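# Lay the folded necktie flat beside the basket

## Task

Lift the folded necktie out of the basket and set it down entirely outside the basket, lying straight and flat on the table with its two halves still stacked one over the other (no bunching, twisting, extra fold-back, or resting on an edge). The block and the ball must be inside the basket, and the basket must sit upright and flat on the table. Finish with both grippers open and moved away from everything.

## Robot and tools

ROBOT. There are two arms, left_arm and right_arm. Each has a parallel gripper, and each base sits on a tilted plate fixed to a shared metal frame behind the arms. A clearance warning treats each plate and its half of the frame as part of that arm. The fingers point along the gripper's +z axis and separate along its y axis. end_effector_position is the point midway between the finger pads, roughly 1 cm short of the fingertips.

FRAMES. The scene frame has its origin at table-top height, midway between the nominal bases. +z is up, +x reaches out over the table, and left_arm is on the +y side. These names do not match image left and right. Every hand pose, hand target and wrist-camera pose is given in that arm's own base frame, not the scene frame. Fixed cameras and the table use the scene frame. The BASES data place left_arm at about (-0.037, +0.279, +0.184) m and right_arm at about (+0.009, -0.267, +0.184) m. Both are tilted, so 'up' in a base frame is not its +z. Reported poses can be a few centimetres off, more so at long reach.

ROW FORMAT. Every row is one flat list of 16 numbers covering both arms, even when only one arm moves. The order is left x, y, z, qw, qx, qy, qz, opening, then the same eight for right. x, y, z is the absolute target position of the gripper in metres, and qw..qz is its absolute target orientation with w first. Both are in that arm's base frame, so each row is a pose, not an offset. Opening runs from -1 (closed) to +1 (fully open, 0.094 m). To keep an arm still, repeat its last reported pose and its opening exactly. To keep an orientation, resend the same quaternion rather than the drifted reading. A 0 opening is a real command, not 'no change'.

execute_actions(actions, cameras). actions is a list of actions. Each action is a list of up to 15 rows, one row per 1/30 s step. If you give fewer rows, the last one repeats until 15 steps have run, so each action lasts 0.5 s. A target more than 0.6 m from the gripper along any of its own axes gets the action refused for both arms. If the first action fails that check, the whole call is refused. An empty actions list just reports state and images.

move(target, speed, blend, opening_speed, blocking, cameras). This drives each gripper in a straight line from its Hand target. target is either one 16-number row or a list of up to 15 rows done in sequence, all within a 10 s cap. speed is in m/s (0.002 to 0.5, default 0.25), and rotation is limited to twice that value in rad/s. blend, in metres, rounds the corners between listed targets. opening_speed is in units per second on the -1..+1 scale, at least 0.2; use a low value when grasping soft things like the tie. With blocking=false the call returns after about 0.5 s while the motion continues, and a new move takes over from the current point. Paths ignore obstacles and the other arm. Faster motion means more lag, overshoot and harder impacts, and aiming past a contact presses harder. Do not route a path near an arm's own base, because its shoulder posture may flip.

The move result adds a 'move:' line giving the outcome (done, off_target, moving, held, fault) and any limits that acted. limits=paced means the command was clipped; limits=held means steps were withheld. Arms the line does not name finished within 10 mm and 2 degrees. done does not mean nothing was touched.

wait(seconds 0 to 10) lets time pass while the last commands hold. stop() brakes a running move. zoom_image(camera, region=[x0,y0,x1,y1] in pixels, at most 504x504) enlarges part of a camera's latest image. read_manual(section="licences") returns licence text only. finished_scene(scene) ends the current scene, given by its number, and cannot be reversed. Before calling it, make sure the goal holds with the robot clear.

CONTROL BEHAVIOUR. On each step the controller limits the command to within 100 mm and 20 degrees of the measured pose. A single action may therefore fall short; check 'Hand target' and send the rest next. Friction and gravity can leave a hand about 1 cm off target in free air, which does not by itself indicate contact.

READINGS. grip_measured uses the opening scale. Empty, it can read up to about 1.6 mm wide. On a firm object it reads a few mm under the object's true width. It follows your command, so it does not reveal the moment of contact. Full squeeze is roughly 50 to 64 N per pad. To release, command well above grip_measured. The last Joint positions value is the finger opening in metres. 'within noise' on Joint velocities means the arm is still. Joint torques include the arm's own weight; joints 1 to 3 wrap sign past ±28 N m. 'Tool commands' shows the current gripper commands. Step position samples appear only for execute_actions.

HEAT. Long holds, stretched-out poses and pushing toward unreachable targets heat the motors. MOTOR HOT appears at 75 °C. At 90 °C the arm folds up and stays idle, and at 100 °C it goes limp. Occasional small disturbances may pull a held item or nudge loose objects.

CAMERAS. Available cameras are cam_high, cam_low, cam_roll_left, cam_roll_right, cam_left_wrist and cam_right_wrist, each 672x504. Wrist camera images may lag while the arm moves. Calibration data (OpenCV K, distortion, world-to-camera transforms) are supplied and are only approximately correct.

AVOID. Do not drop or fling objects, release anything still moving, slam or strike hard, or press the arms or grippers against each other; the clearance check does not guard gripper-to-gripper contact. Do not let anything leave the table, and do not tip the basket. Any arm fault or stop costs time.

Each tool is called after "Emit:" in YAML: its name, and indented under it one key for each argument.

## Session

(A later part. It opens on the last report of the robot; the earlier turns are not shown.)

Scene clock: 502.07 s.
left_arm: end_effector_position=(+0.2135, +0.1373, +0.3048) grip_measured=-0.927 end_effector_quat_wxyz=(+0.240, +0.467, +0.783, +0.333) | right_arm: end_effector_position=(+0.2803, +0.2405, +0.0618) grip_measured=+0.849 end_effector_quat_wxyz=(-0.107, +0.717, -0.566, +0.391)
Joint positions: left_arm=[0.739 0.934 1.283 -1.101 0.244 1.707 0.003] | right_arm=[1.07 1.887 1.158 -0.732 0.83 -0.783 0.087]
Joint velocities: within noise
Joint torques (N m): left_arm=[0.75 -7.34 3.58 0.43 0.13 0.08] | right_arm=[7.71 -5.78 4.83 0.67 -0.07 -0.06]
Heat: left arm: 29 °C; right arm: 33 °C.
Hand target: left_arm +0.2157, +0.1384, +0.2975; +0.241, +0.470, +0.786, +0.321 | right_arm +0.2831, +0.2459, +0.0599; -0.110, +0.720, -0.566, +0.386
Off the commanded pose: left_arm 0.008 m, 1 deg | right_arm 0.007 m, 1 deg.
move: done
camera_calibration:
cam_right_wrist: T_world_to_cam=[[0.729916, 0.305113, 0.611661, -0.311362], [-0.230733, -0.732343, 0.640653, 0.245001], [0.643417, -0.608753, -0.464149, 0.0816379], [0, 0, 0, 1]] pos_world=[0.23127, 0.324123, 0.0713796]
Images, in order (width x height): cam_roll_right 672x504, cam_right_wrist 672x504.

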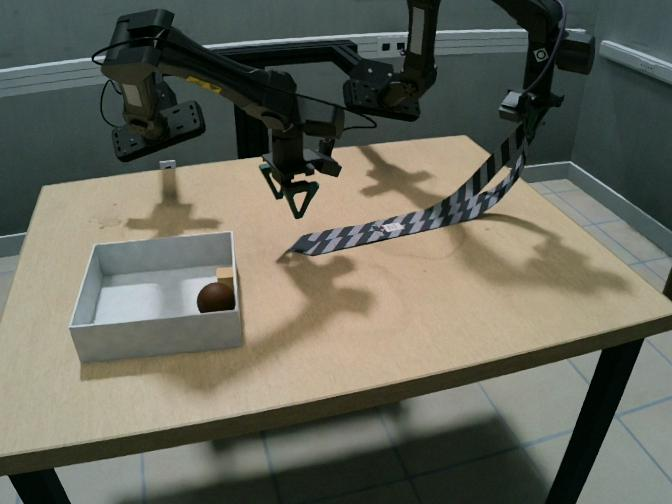

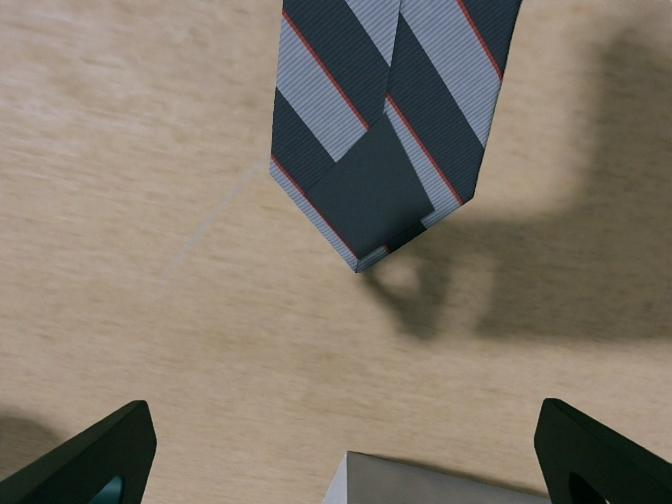

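Emit:
move:
  target: [0.2159,0.1385,0.2974,0.2406,0.4701,0.7863,0.3213,-1.0,0.3183,0.3118,0.0088,-0.1205,0.7049,-0.5850,0.3832,1.0]
  speed: 0.2
  cameras: ["cam_right_wrist","cam_roll_right"]

Scene clock: 528.43 s.
left_arm: end_effector_position=(+0.2135, +0.1373, +0.3048) grip_measured=-0.927 end_effector_quat_wxyz=(+0.240, +0.467, +0.783, +0.333) | right_arm: end_effector_position=(+0.3174, +0.3086, +0.0133) grip_measured=+0.999 end_effector_quat_wxyz=(-0.119, +0.707, -0.580, +0.387)
Joint positions: left_arm=[0.739 0.934 1.283 -1.101 0.244 1.707 0.003] | right_arm=[1.07 2.226 1.466 -0.687 0.828 -0.752 0.094]
Joint velocities: within noise
Joint torques (N m): left_arm=[0.75 -7.34 3.58 0.43 0.13 0.07] | right_arm=[10.32 -7.31 4.83 0.56 -0.07 0.15]
Heat: left arm: 29 °C; right arm: 34 °C.
Hand target: left_arm +0.2157, +0.1384, +0.2975; +0.241, +0.470, +0.786, +0.321 | right_arm +0.3182, +0.3118, +0.0088; -0.121, +0.705, -0.585, +0.383
Off the commanded pose: left_arm 0.008 m, 1 deg | right_arm 0.006 m, 1 deg.
move: done
camera_calibration:
cam_right_wrist: T_world_to_cam=[[0.727392, 0.26917, 0.631227, -0.317849], [-0.254412, -0.748525, 0.61236, 0.347385], [0.637319, -0.606018, -0.475991, 0.0780174], [0, 0, 0, 1]] pos_world=[0.269858, 0.392862, 0.0250457]
Images, in order (width x height): cam_roll_right 672x504, cam_right_wrist 672x504.

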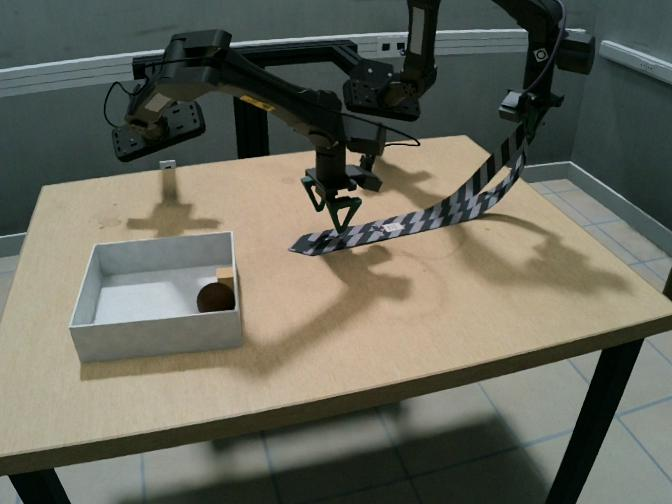

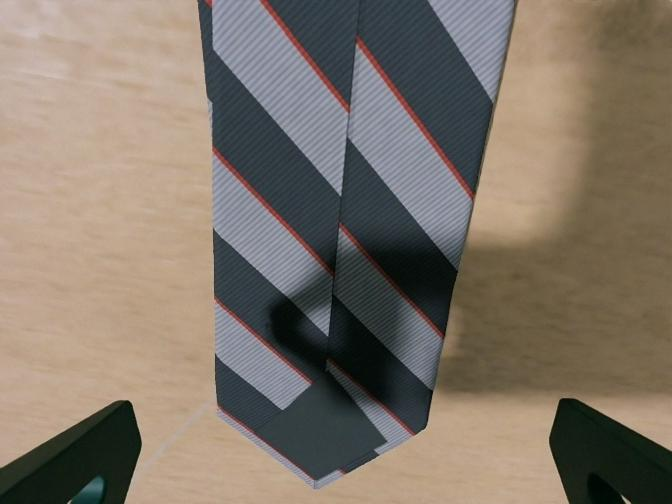

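Emit:
move:
  target: [0.2159,0.1385,0.2974,0.2406,0.4701,0.7863,0.3213,-1.0,0.3530,0.2921,-0.0233,-0.1371,0.6788,-0.6151,0.3775,1.0]
  speed: 0.1
  cameras: ["cam_right_wrist","cam_roll_right"]

Emit:
zoom_image:
  camera: "cam_roll_right"
  region: [270, 170, 430, 290]

Scene clock: 533.93 s.
left_arm: end_effector_position=(+0.2135, +0.1373, +0.3048) grip_measured=-0.927 end_effector_quat_wxyz=(+0.240, +0.467, +0.783, +0.333) | right_arm: end_effector_position=(+0.3558, +0.2933, -0.0113) grip_measured=+0.999 end_effector_quat_wxyz=(-0.146, +0.670, -0.620, +0.381)
Joint positions: left_arm=[0.739 0.934 1.283 -1.101 0.244 1.707 0.003] | right_arm=[0.972 2.274 1.425 -0.484 0.815 -0.779 0.094]
Joint velocities: within noise
Joint torques (N m): left_arm=[0.76 -7.32 3.56 0.43 0.13 0.07] | right_arm=[10.39 -7.41 2.22 0.75 -0.09 -0.07]
Heat: left arm: 29 °C; right arm: 34 °C.
Hand target: left_arm +0.2157, +0.1384, +0.2975; +0.241, +0.470, +0.786, +0.321 | right_arm +0.3528, +0.2919, -0.0231; -0.137, +0.679, -0.615, +0.377
Off the commanded pose: left_arm 0.008 m, 1 deg | right_arm 0.012 m, 2 deg.
move: off_target (right_arm)
camera_calibration:
cam_right_wrist: T_world_to_cam=[[0.716622, 0.15718, 0.67952, -0.288911], [-0.337339, -0.774625, 0.534937, 0.397068], [0.610455, -0.612577, -0.50209, 0.0437509], [0, 0, 0, 1]] pos_world=[0.314279, 0.379791, 0.00588098]
Images, in order (width x height): cam_roll_right 672x504, cam_right_wrist 672x504.

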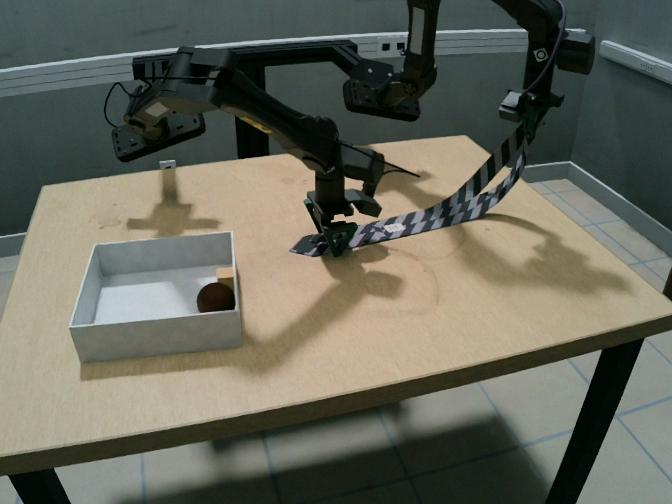

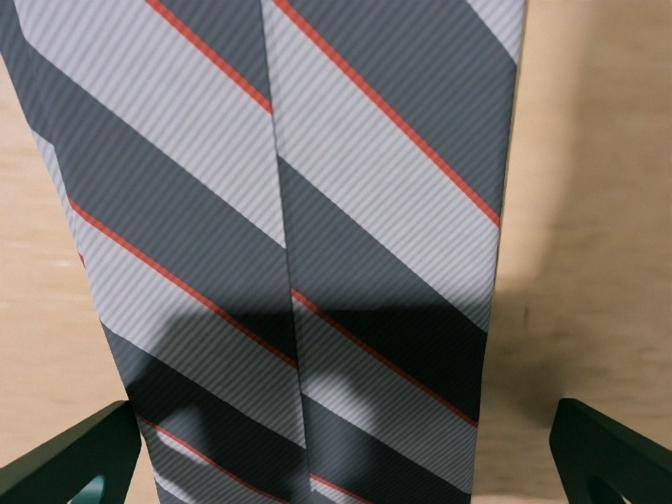

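Scaled by 3.150 from the camera's 672x504 image, which has a finer 960x720 frame.

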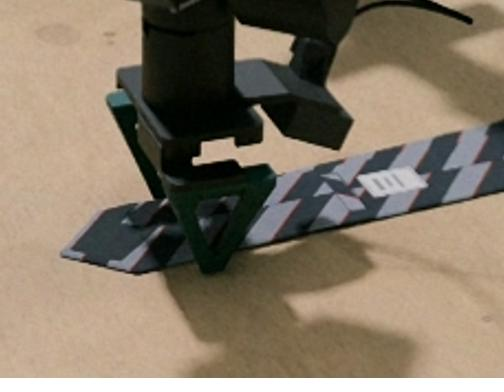

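Emit:
move:
  target:
    - [0.2159,0.1385,0.2974,0.2406,0.4701,0.7863,0.3213,-1.0,0.3363,0.2960,-0.0165,-0.1371,0.6788,-0.6151,0.3775,1.0]
    - [0.2159,0.1385,0.2974,0.2406,0.4701,0.7863,0.3213,-1.0,0.3499,0.2904,-0.0300,-0.1371,0.6788,-0.6151,0.3775,1.0]
  speed: 0.08
  cameras: ["cam_right_wrist"]

Scene clock: 538.87 s.
left_arm: end_effector_position=(+0.2135, +0.1373, +0.3048) grip_measured=-0.927 end_effector_quat_wxyz=(+0.240, +0.467, +0.783, +0.333) | right_arm: end_effector_position=(+0.3526, +0.2947, -0.0149) grip_measured=+0.999 end_effector_quat_wxyz=(-0.152, +0.670, -0.620, +0.380)
Joint positions: left_arm=[0.739 0.934 1.283 -1.101 0.245 1.707 0.003] | right_arm=[0.98 2.274 1.406 -0.46 0.815 -0.773 0.094]
Joint velocities: within noise
Joint torques (N m): left_arm=[0.73 -7.34 3.56 0.44 0.12 0.08] | right_arm=[10.02 -6.87 1.94 0.75 -0.09 -0.1]
Heat: left arm: 29 °C; right arm: 35 °C.
Hand target: left_arm +0.2158, +0.1383, +0.2975; +0.241, +0.470, +0.786, +0.321 | right_arm +0.3496, +0.2902, -0.0296; -0.137, +0.679, -0.615, +0.377
Off the commanded pose: left_arm 0.008 m, 1 deg | right_arm 0.016 m, 2 deg.
move: off_target (right_arm)
camera_calibration:
cam_right_wrist: T_world_to_cam=[[0.712945, 0.153529, 0.684206, -0.282002], [-0.336917, -0.780731, 0.526256, 0.400509], [0.614977, -0.605712, -0.504892, 0.0411096], [0, 0, 0, 1]] pos_world=[0.310709, 0.380886, 0.00293322]
Images, in order (width x height): cam_right_wrist 672x504.

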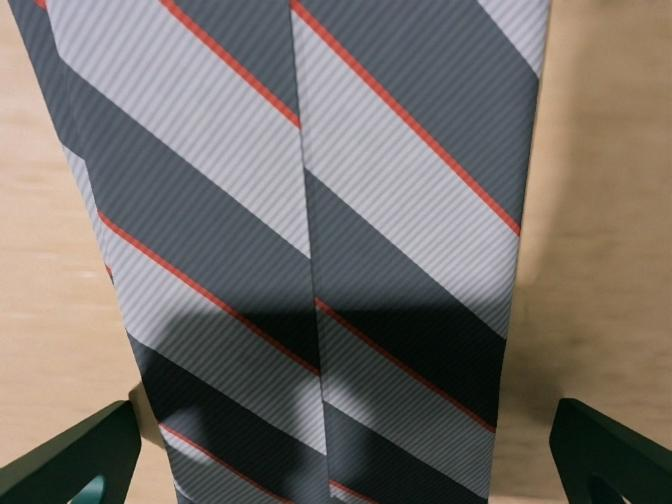

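Edge now inside both fingers. Close.

Emit:
move:
  target: [0.2159,0.1385,0.2974,0.2406,0.4701,0.7863,0.3213,-1.0,0.3499,0.2904,-0.0300,-0.1371,0.6788,-0.6151,0.3775,-1.0]
  speed: 0.08
  opening_speed: 0.9
  cameras: ["cam_right_wrist","cam_roll_right"]

Emit:
zoom_image:
  camera: "cam_roll_right"
  region: [270, 170, 430, 290]

Scene clock: 544.27 s.
left_arm: end_effector_position=(+0.2135, +0.1373, +0.3048) grip_measured=-0.927 end_effector_quat_wxyz=(+0.240, +0.467, +0.783, +0.333) | right_arm: end_effector_position=(+0.3530, +0.2964, -0.0151) grip_measured=-0.963 end_effector_quat_wxyz=(-0.155, +0.670, -0.621, +0.377)
Joint positions: left_arm=[0.739 0.934 1.283 -1.101 0.245 1.707 0.003] | right_arm=[0.98 2.274 1.406 -0.452 0.81 -0.774 0.002]
Joint velocities: within noise
Joint torques (N m): left_arm=[0.75 -7.34 3.56 0.43 0.13 0.07] | right_arm=[10.1 -6.87 1.92 0.68 -0.04 -0.08]
Heat: left arm: 29 °C; right arm: 35 °C.
Hand target: left_arm +0.2158, +0.1384, +0.2975; +0.241, +0.470, +0.786, +0.321 | right_arm +0.3496, +0.2902, -0.0296; -0.137, +0.679, -0.615, +0.377
Off the commanded pose: left_arm 0.008 m, 1 deg | right_arm 0.016 m, 2 deg.
move: off_target (right_arm)
camera_calibration:
cam_right_wrist: T_world_to_cam=[[0.712336, 0.149167, 0.685804, -0.280914], [-0.335688, -0.78572, 0.519575, 0.403019], [0.616353, -0.600328, -0.509623, 0.0395967], [0, 0, 0, 1]] pos_world=[0.310988, 0.382334, 0.00343279]
Images, in order (width x height): cam_roll_right 672x504, cam_right_wrist 672x504.

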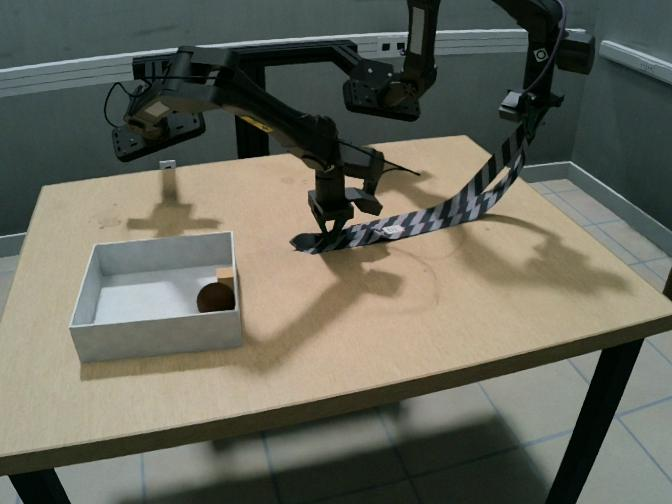

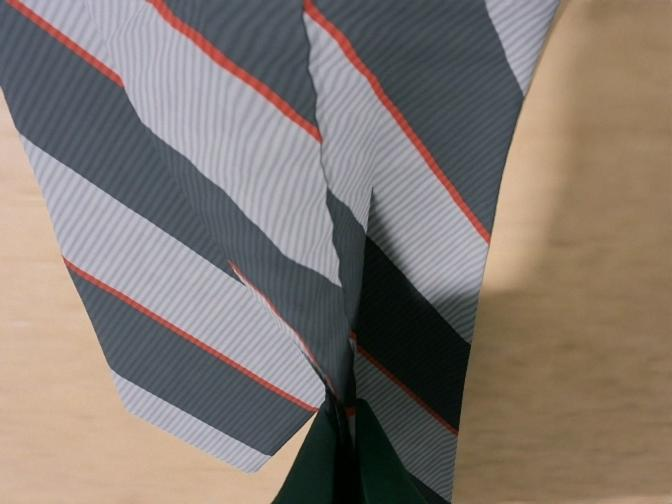

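Scaled by 3.150 from the camera's 672x504 image, which has a finer 960x720 frame.

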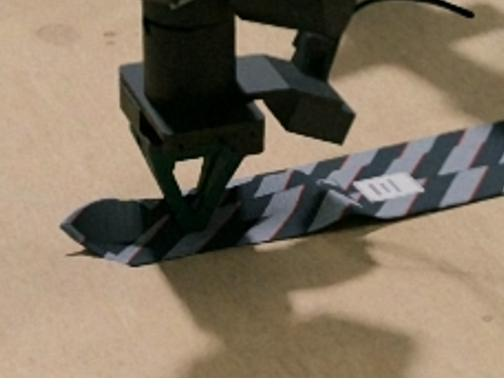

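Emit:
move:
  target: [0.2159,0.1385,0.2974,0.2406,0.4701,0.7863,0.3213,-1.0,0.3100,0.3040,0.0050,-0.1371,0.6788,-0.6151,0.3775,-1.0]
  speed: 0.1
  cameras: ["cam_right_wrist","cam_roll_right","cam_roll_left","cam_low"]

Emit:
zoom_image:
  camera: "cam_roll_right"
  region: [270, 170, 430, 290]

Emit:
zoom_image:
  camera: "cam_low"
  region: [230, 190, 390, 310]

Scene clock: 549.07 s.
left_arm: end_effector_position=(+0.2135, +0.1372, +0.3049) grip_measured=-0.927 end_effector_quat_wxyz=(+0.240, +0.467, +0.783, +0.333) | right_arm: end_effector_position=(+0.3144, +0.2961, -0.0038) grip_measured=-0.965 end_effector_quat_wxyz=(-0.127, +0.678, -0.617, +0.379)
Joint positions: left_arm=[0.739 0.934 1.283 -1.101 0.245 1.707 0.003] | right_arm=[1.059 2.233 1.406 -0.64 0.817 -0.653 0.002]
Joint velocities: within noise
Joint torques (N m): left_arm=[0.75 -7.34 3.58 0.43 0.12 0.07] | right_arm=[12.03 -9.99 4.21 0.34 0.05 0.13]
Heat: left arm: 29 °C; right arm: 35 °C.
Hand target: left_arm +0.2158, +0.1384, +0.2975; +0.241, +0.470, +0.786, +0.321 | right_arm +0.3101, +0.3039, +0.0049; -0.137, +0.679, -0.615, +0.377
Off the commanded pose: left_arm 0.008 m, 1 deg | right_arm 0.013 m, 1 deg.
move: off_target (right_arm)
camera_calibration:
cam_right_wrist: T_world_to_cam=[[0.738512, 0.176493, 0.65073, -0.277496], [-0.318561, -0.759276, 0.567467, 0.370974], [0.594238, -0.626378, -0.504511, 0.0836797], [0, 0, 0, 1]] pos_world=[0.273386, 0.383063, 0.0122769]
Images, in order (width x height): cam_low 672x504, cam_roll_left 672x504, cam_roll_right 672x504, cam_right_wrist 672x504.

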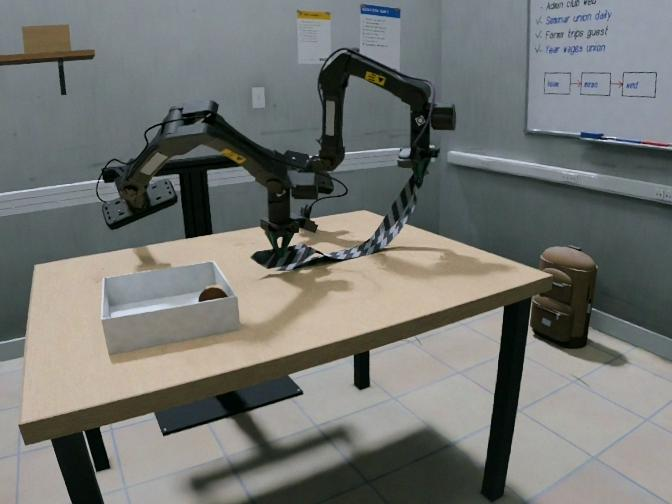

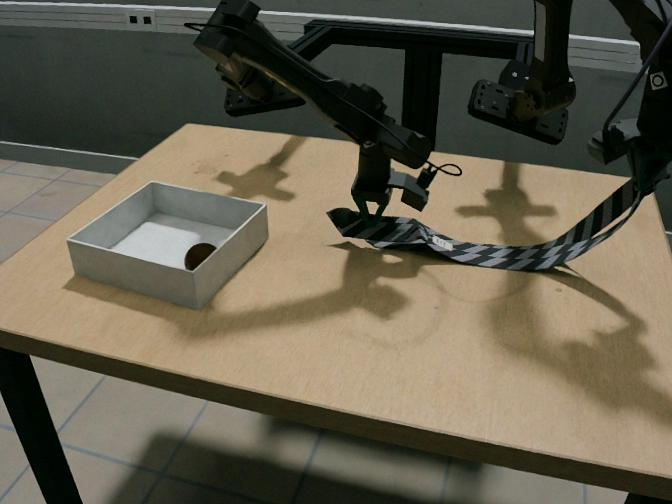

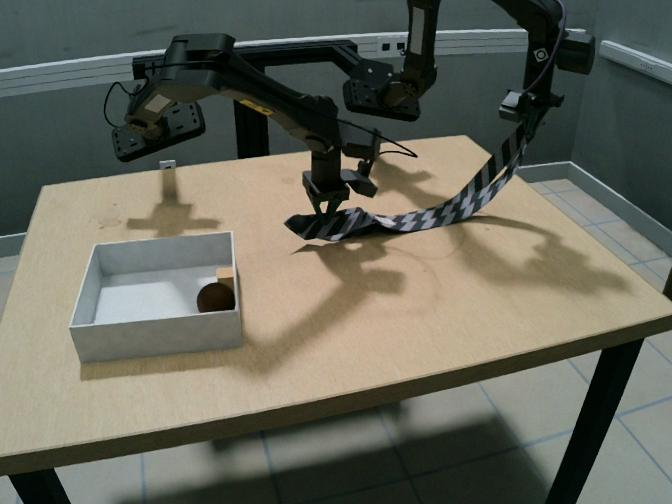

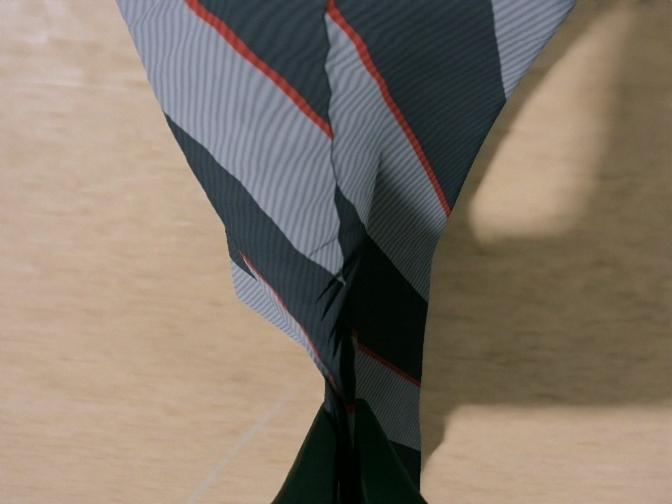

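Scaled by 3.150 from the camera's 672x504 image, which has a finer 960x720 frame.

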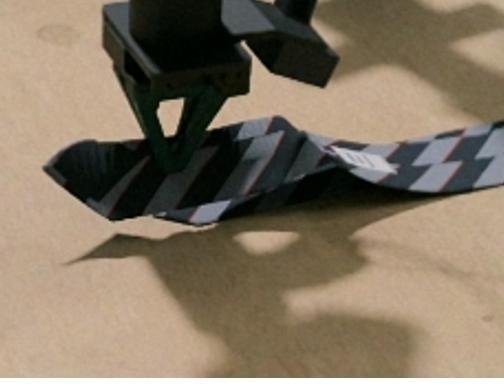

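Scaled by 3.150 from the camera's 672x504 image, which has a finer 960x720 frame.

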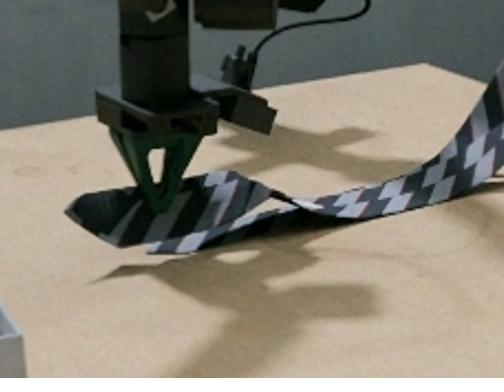

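Emit:
move:
  target: [0.2658,0.1316,0.1675,0.1966,0.5688,0.7182,0.3500,-1.0,0.2610,0.0960,0.0070,-0.1371,0.6788,-0.6151,0.3775,-1.0]
  speed: 0.1

Scene clock: 560.50 s.
left_arm: end_effector_position=(+0.2656, +0.1290, +0.1723) grip_measured=-0.927 end_effector_quat_wxyz=(+0.206, +0.567, +0.719, +0.347) | right_arm: end_effector_position=(+0.2622, +0.1001, +0.0065) grip_measured=-0.966 end_effector_quat_wxyz=(-0.140, +0.677, -0.617, +0.376)
Joint positions: left_arm=[0.513 0.924 0.727 -0.549 0.108 1.802 0.003] | right_arm=[0.808 1.543 0.451 -0.096 0.75 -1.008 0.002]
Joint velocities: within noise
Joint torques (N m): left_arm=[-0.18 -6.63 2.41 0.54 -0.22 0.08] | right_arm=[3.54 -5.94 0.8 0.58 0.01 -0.11]
Heat: left arm: 29 °C; right arm: 36 °C.
Hand target: left_arm +0.2657, +0.1315, +0.1675; +0.197, +0.569, +0.718, +0.350 | right_arm +0.2610, +0.0960, +0.0069; -0.137, +0.679, -0.615, +0.377
Off the commanded pose: left_arm 0.005 m, 1 deg | right_arm 0.004 m, 0 deg.
move: done
camera_calibration:
cam_left_wrist: T_world_to_cam=[[-0.662628, -0.117166, -0.739727, 0.318648], [-0.555047, 0.73995, 0.379995, 0.0227249], [0.502838, 0.662379, -0.555344, -0.0365059], [0, 0, 0, 1]] pos_world=[0.242115, 0.0447002, 0.206804]
cam_right_wrist: T_world_to_cam=[[0.728489, 0.168386, 0.664041, -0.207736], [-0.318683, -0.774755, 0.546073, 0.201363], [0.60642, -0.609427, -0.510739, -0.00780856], [0, 0, 0, 1]] pos_world=[0.22024, 0.186228, 0.0239985]

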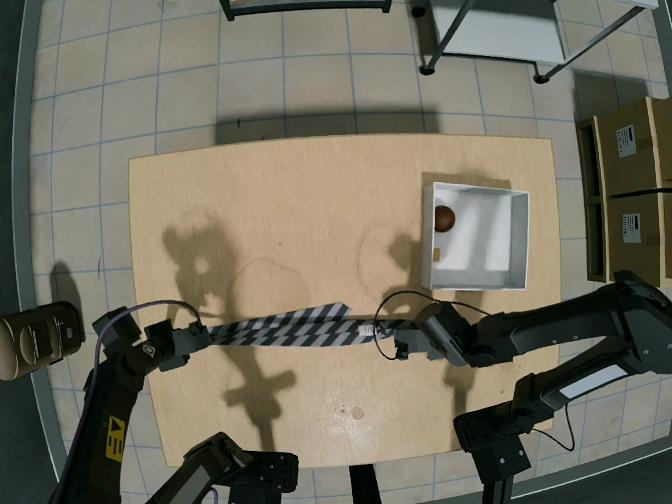

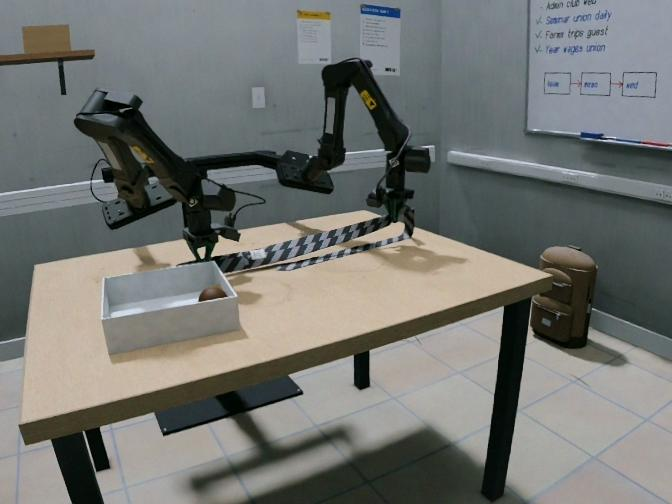

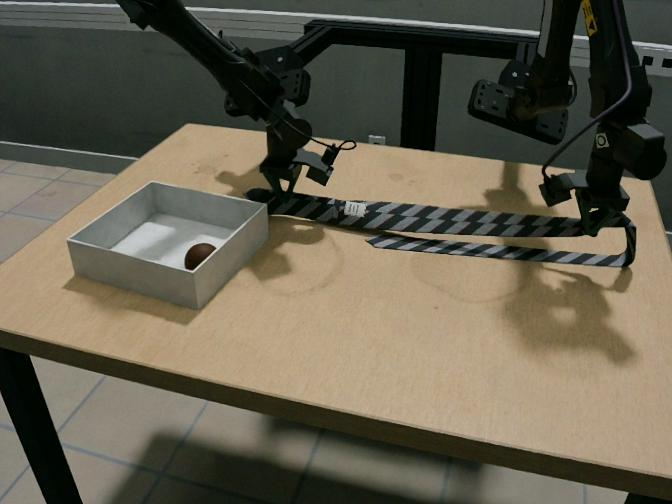

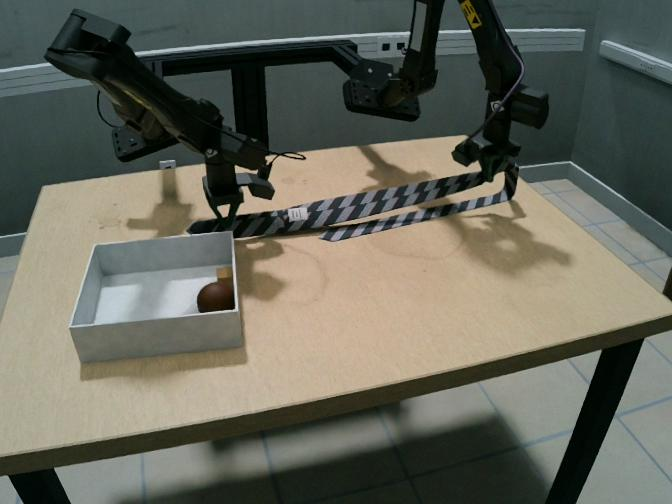

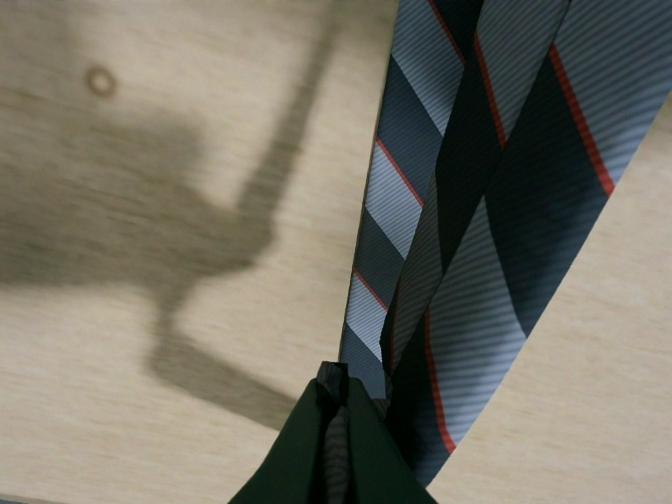

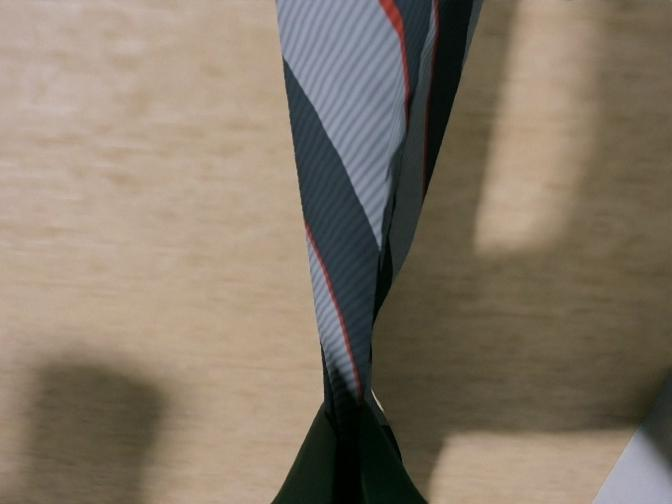

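Emit:
move:
  target: [0.3250,0.1438,0.1804,0.1811,0.5995,0.6927,0.3582,-1.0,0.1995,0.1313,-0.0733,-0.1371,0.6788,-0.6151,0.3775,-1.0]
  speed: 0.1

Scene clock: 579.67 s.
left_arm: end_effector_position=(+0.3186, +0.1416, +0.1747) grip_measured=-0.927 end_effector_quat_wxyz=(+0.182, +0.597, +0.698, +0.350) | right_arm: end_effector_position=(+0.2004, +0.1284, -0.0719) grip_measured=-0.966 end_effector_quat_wxyz=(-0.134, +0.678, -0.618, +0.375)
Joint positions: left_arm=[0.434 1.169 0.866 -0.457 0.036 1.834 0.003] | right_arm=[1.143 1.969 0.444 -0.011 0.819 -0.536 0.002]
Joint velocities: within noise
Joint torques (N m): left_arm=[-0.39 -7.95 4.59 0.44 -0.11 0.09] | right_arm=[7.08 -3.28 1.85 0.56 0.07 0.15]
Heat: left arm: 29 °C; right arm: 33 °C.
Hand target: left_arm +0.3248, +0.1437, +0.1804; +0.181, +0.599, +0.693, +0.358 | right_arm +0.1995, +0.1311, -0.0733; -0.137, +0.679, -0.615, +0.377
Off the commanded pose: left_arm 0.009 m, 1 deg | right_arm 0.003 m, 1 deg.
move: done
camera_calibration:
cam_left_wrist: T_world_to_cam=[[-0.697939, -0.0405902, -0.715006, 0.353123], [-0.500712, 0.741468, 0.446668, 0.0126769], [0.512023, 0.66976, -0.537824, -0.0772309], [0, 0, 0, 1]] pos_world=[0.29235, 0.05666, 0.205286]
cam_right_wrist: T_world_to_cam=[[0.735094, 0.169501, 0.656435, -0.117393], [-0.317232, -0.769709, 0.553996, 0.246033], [0.599167, -0.615481, -0.512037, 0.00903241], [0, 0, 0, 1]] pos_world=[0.158932, 0.214831, -0.0546157]

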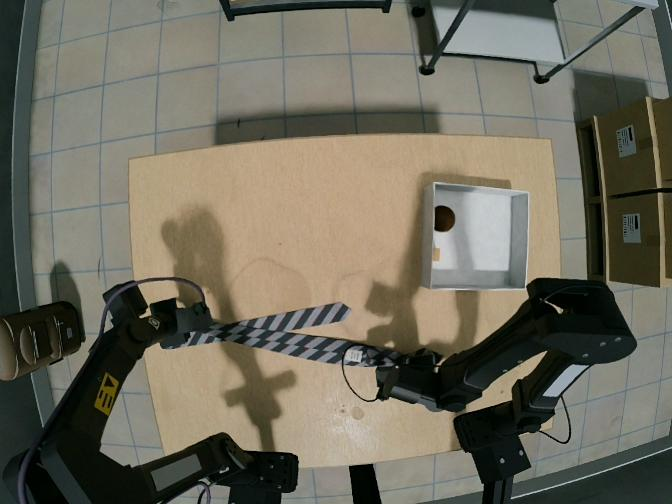

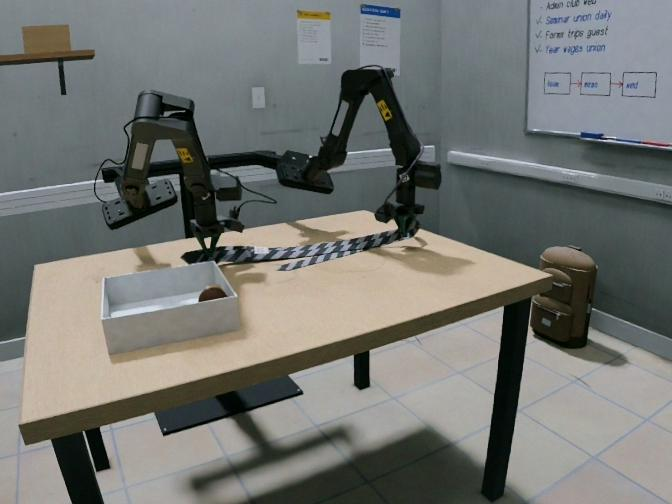

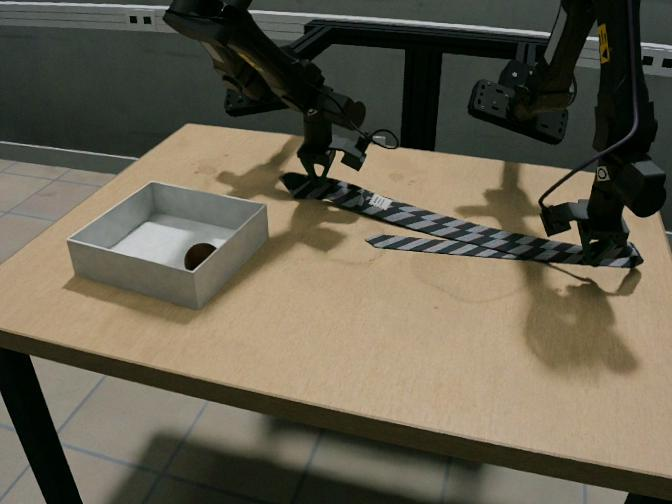

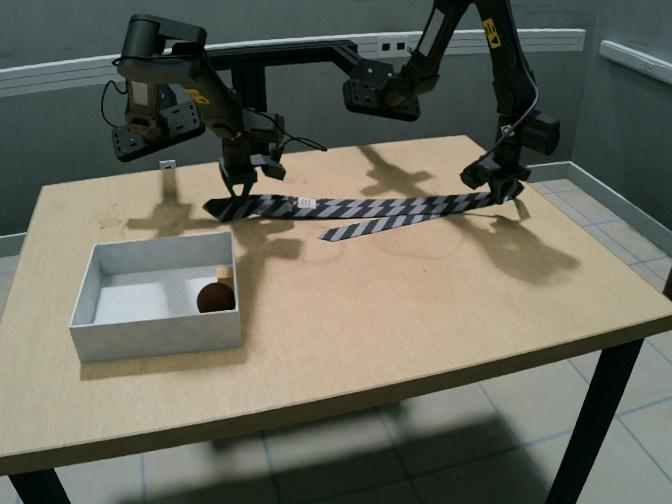

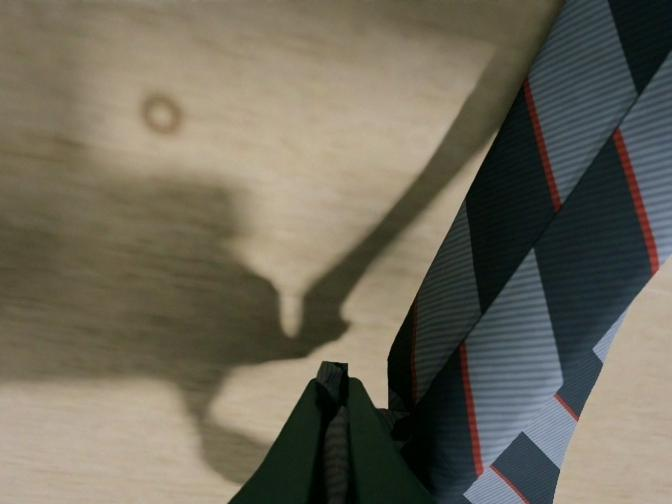

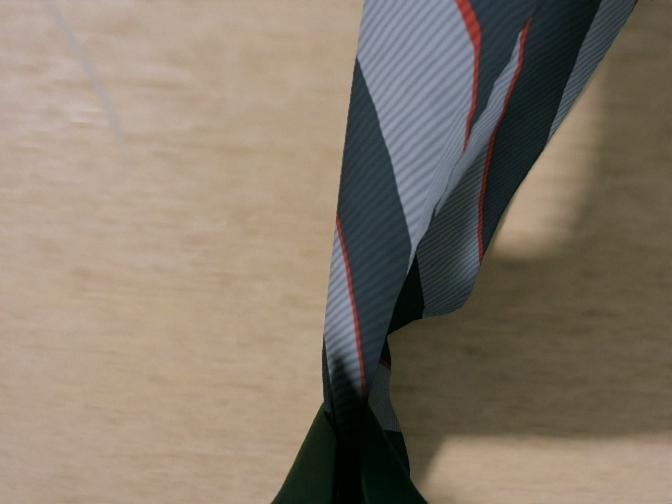

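Emit:
move:
  target:
    - [0.3250,0.1438,0.1804,0.1811,0.5995,0.6927,0.3582,-1.0,0.2151,0.1249,-0.0889,-0.1371,0.6788,-0.6151,0.3775,-1.0]
    - [0.3250,0.1438,0.1804,0.1811,0.5995,0.6927,0.3582,-1.0,0.2151,0.1249,-0.0889,-0.1371,0.6788,-0.6151,0.3775,0.1]
    - [0.3250,0.1438,0.1804,0.1811,0.5995,0.6927,0.3582,-1.0,0.1538,0.1499,-0.0279,-0.1371,0.6788,-0.6151,0.3775,0.15]
  speed: 0.1
  cameras: ["cam_high","cam_right_wrist"]

Scene clock: 589.63 s.
left_arm: end_effector_position=(+0.3193, +0.1429, +0.1758) grip_measured=-0.927 end_effector_quat_wxyz=(+0.181, +0.596, +0.698, +0.354) | right_arm: end_effector_position=(+0.1570, +0.1440, -0.0287) grip_measured=+0.149 end_effector_quat_wxyz=(-0.134, +0.676, -0.615, +0.383)
Joint positions: left_arm=[0.434 1.169 0.866 -0.45 0.031 1.834 0.003] | right_arm=[1.387 1.816 0.552 -0.54 0.809 -0.178 0.054]
Joint velocities: within noise
Joint torques (N m): left_arm=[-0.39 -7.94 4.6 0.39 -0.06 0.08] | right_arm=[6.98 -3.74 4.42 0.35 -0.07 0.15]
Heat: left arm: 29 °C; right arm: 33 °C.
Hand target: left_arm +0.3249, +0.1437, +0.1804; +0.181, +0.599, +0.693, +0.358 | right_arm +0.1539, +0.1499, -0.0279; -0.137, +0.679, -0.615, +0.377
Off the commanded pose: left_arm 0.007 m, 1 deg | right_arm 0.007 m, 1 deg.
move: done
camera_calibration:
cam_right_wrist: T_world_to_cam=[[0.727346, 0.175914, 0.663342, -0.115998], [-0.325032, -0.763, 0.558735, 0.220722], [0.604419, -0.622001, -0.497787, 0.0672944], [0, 0, 0, 1]] pos_world=[0.115438, 0.230673, -0.0128801]
Images, in order (width x height): cam_high 672x504, cam_right_wrist 672x504.

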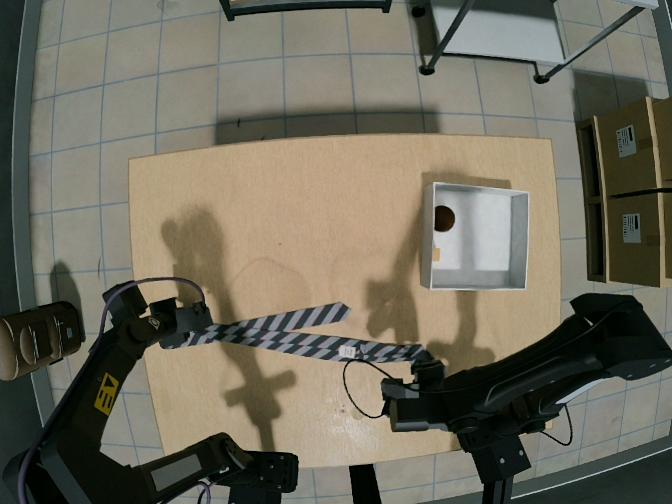

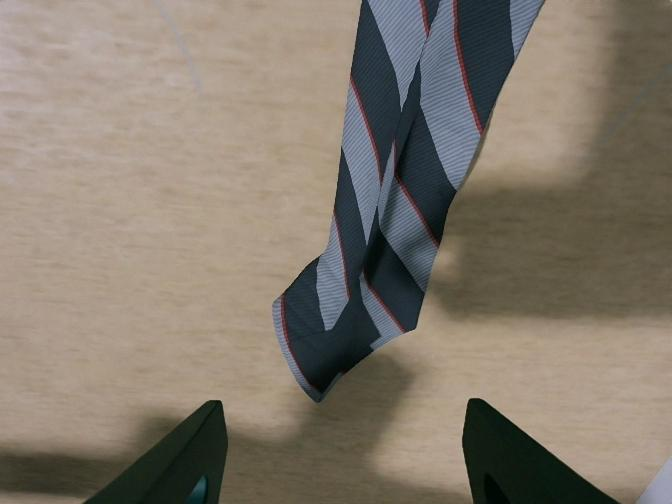

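Emit:
move:
  target: [0.3250,0.1438,0.1804,0.1811,0.5995,0.6927,0.3582,-1.0,0.2728,0.2869,0.0175,-0.1205,0.7049,-0.5850,0.3832,0.15]
  speed: 0.2
  cameras: ["cam_right_wrist"]

Scene clock: 593.50 s.
left_arm: end_effector_position=(+0.3193, +0.1429, +0.1758) grip_measured=-0.927 end_effector_quat_wxyz=(+0.181, +0.596, +0.697, +0.354) | right_arm: end_effector_position=(+0.2723, +0.2877, +0.0214) grip_measured=+0.149 end_effector_quat_wxyz=(-0.133, +0.699, -0.592, +0.379)
Joint positions: left_arm=[0.434 1.169 0.866 -0.45 0.031 1.835 0.003] | right_arm=[1.147 2.085 1.275 -0.697 0.824 -0.618 0.054]
Joint velocities: within noise
Joint torques (N m): left_arm=[-0.39 -7.94 4.59 0.39 -0.06 0.08] | right_arm=[9.18 -5.96 4.82 0.4 0.03 -0.1]
Heat: left arm: 29 °C; right arm: 33 °C.
Hand target: left_arm +0.3249, +0.1437, +0.1804; +0.181, +0.599, +0.692, +0.358 | right_arm +0.2728, +0.2869, +0.0176; -0.121, +0.705, -0.585, +0.383
Off the commanded pose: left_arm 0.007 m, 1 deg | right_arm 0.004 m, 2 deg.
move: done
camera_calibration:
cam_right_wrist: T_world_to_cam=[[0.726873, 0.233449, 0.645878, -0.27443], [-0.268651, -0.76886, 0.580241, 0.325707], [0.632046, -0.595277, -0.496147, 0.0967054], [0, 0, 0, 1]] pos_world=[0.225855, 0.372055, 0.0362395]
Images, in order (width x height): cam_right_wrist 672x504.

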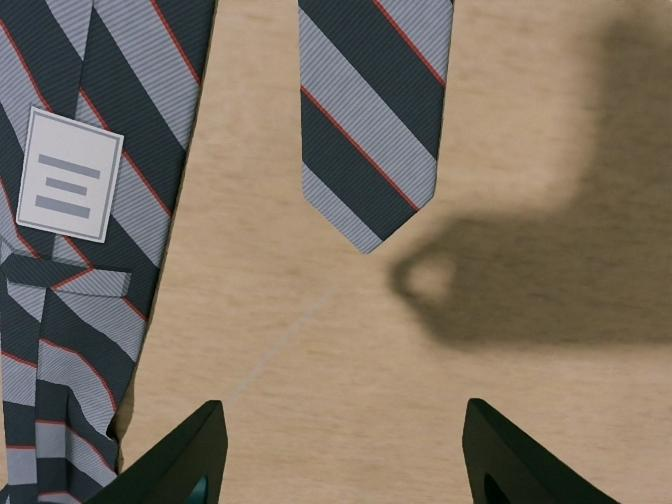

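Emit:
execute_actions:
  actions: []

Scene clock: 611.70 s.
left_arm: end_effector_position=(+0.3193, +0.1429, +0.1758) grip_measured=-0.927 end_effector_quat_wxyz=(+0.181, +0.596, +0.697, +0.354) | right_arm: end_effector_position=(+0.2722, +0.2875, +0.0214) grip_measured=+0.149 end_effector_quat_wxyz=(-0.132, +0.699, -0.592, +0.379)
Joint positions: left_arm=[0.434 1.169 0.866 -0.45 0.031 1.835 0.003] | right_arm=[1.147 2.085 1.275 -0.698 0.824 -0.618 0.054]
Joint velocities: within noise
Joint torques (N m): left_arm=[-0.39 -7.94 4.6 0.39 -0.06 0.07] | right_arm=[9.21 -6 4.85 0.4 0.03 -0.07]
Heat: left arm: 29 °C; right arm: 35 °C.
Hand target: left_arm +0.3248, +0.1437, +0.1804; +0.181, +0.599, +0.693, +0.358 | right_arm +0.2727, +0.2869, +0.0176; -0.121, +0.705, -0.585, +0.383
Tool commands: left_gripper/opening=-1.0 right_gripper/opening=+0.15
Off the commanded pose: left_arm 0.007 m, 1 deg | right_arm 0.004 m, 2 deg.
camera_calibration:
cam_left_wrist: T_world_to_cam=[[-0.694777, -0.0382029, -0.71821, 0.353666], [-0.504893, 0.737083, 0.449212, 0.0130576], [0.512219, 0.674722, -0.531396, -0.0797025], [0, 0, 0, 1]] pos_world=[0.293136, 0.0576635, 0.205787]
cam_right_wrist: T_world_to_cam=[[0.727177, 0.234122, 0.645291, -0.274573], [-0.268378, -0.768255, 0.58117, 0.325269], [0.631813, -0.595795, -0.495824, 0.0968422], [0, 0, 0, 1]] pos_world=[0.225772, 0.371871, 0.0361598]

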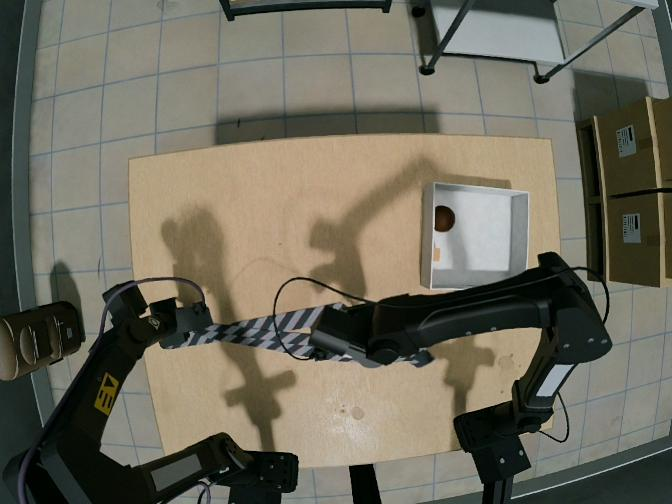

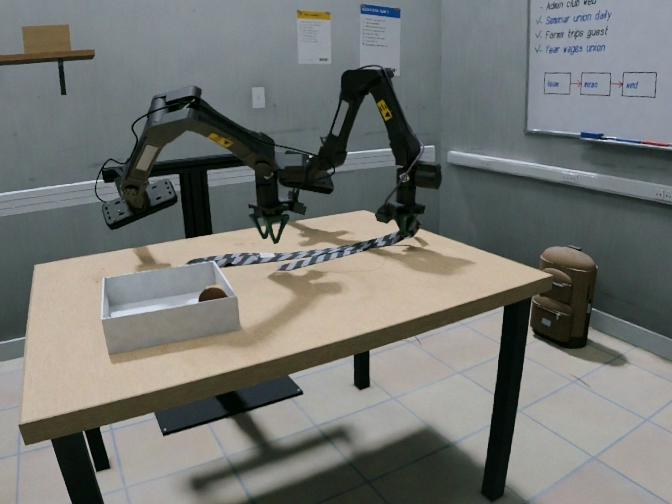

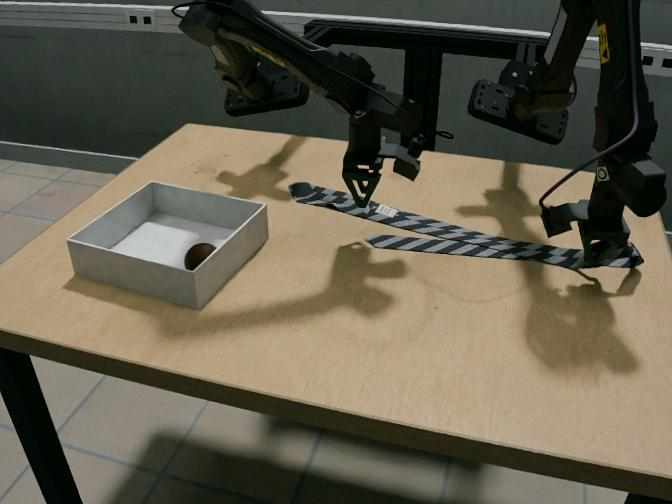

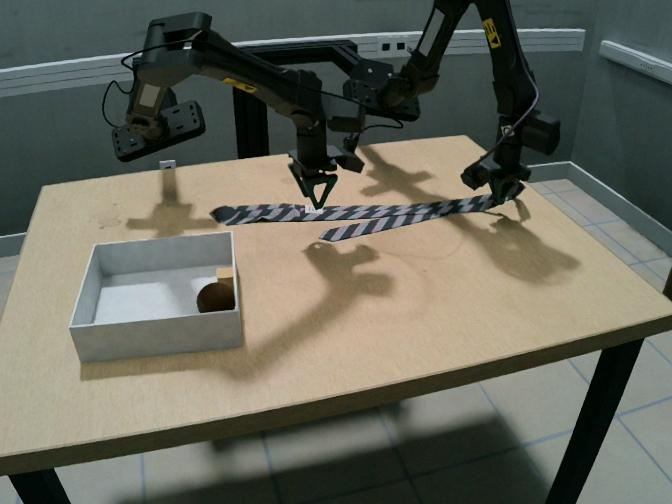

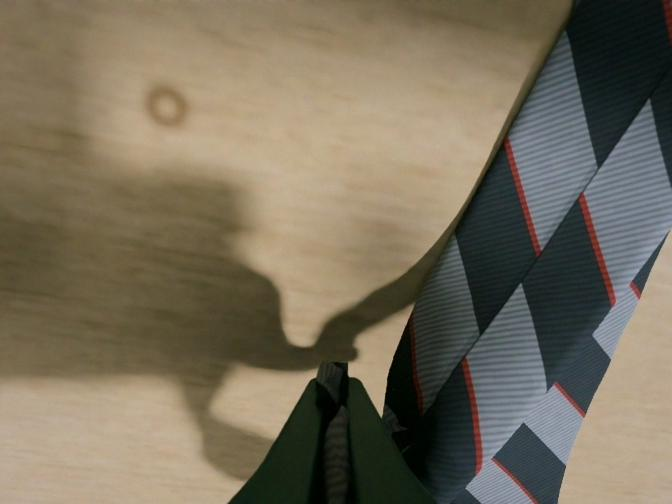

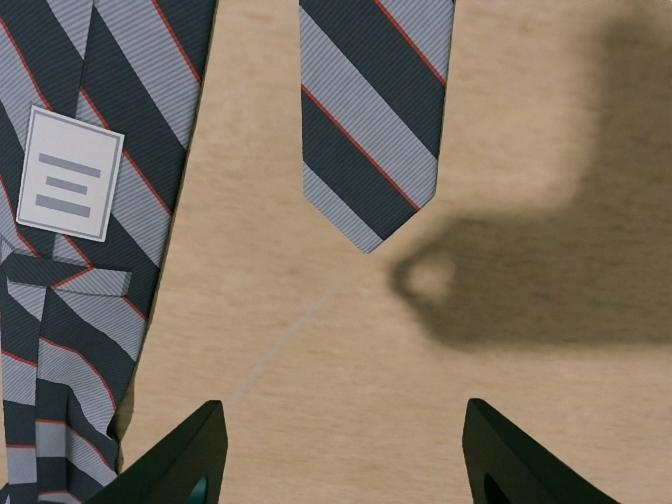

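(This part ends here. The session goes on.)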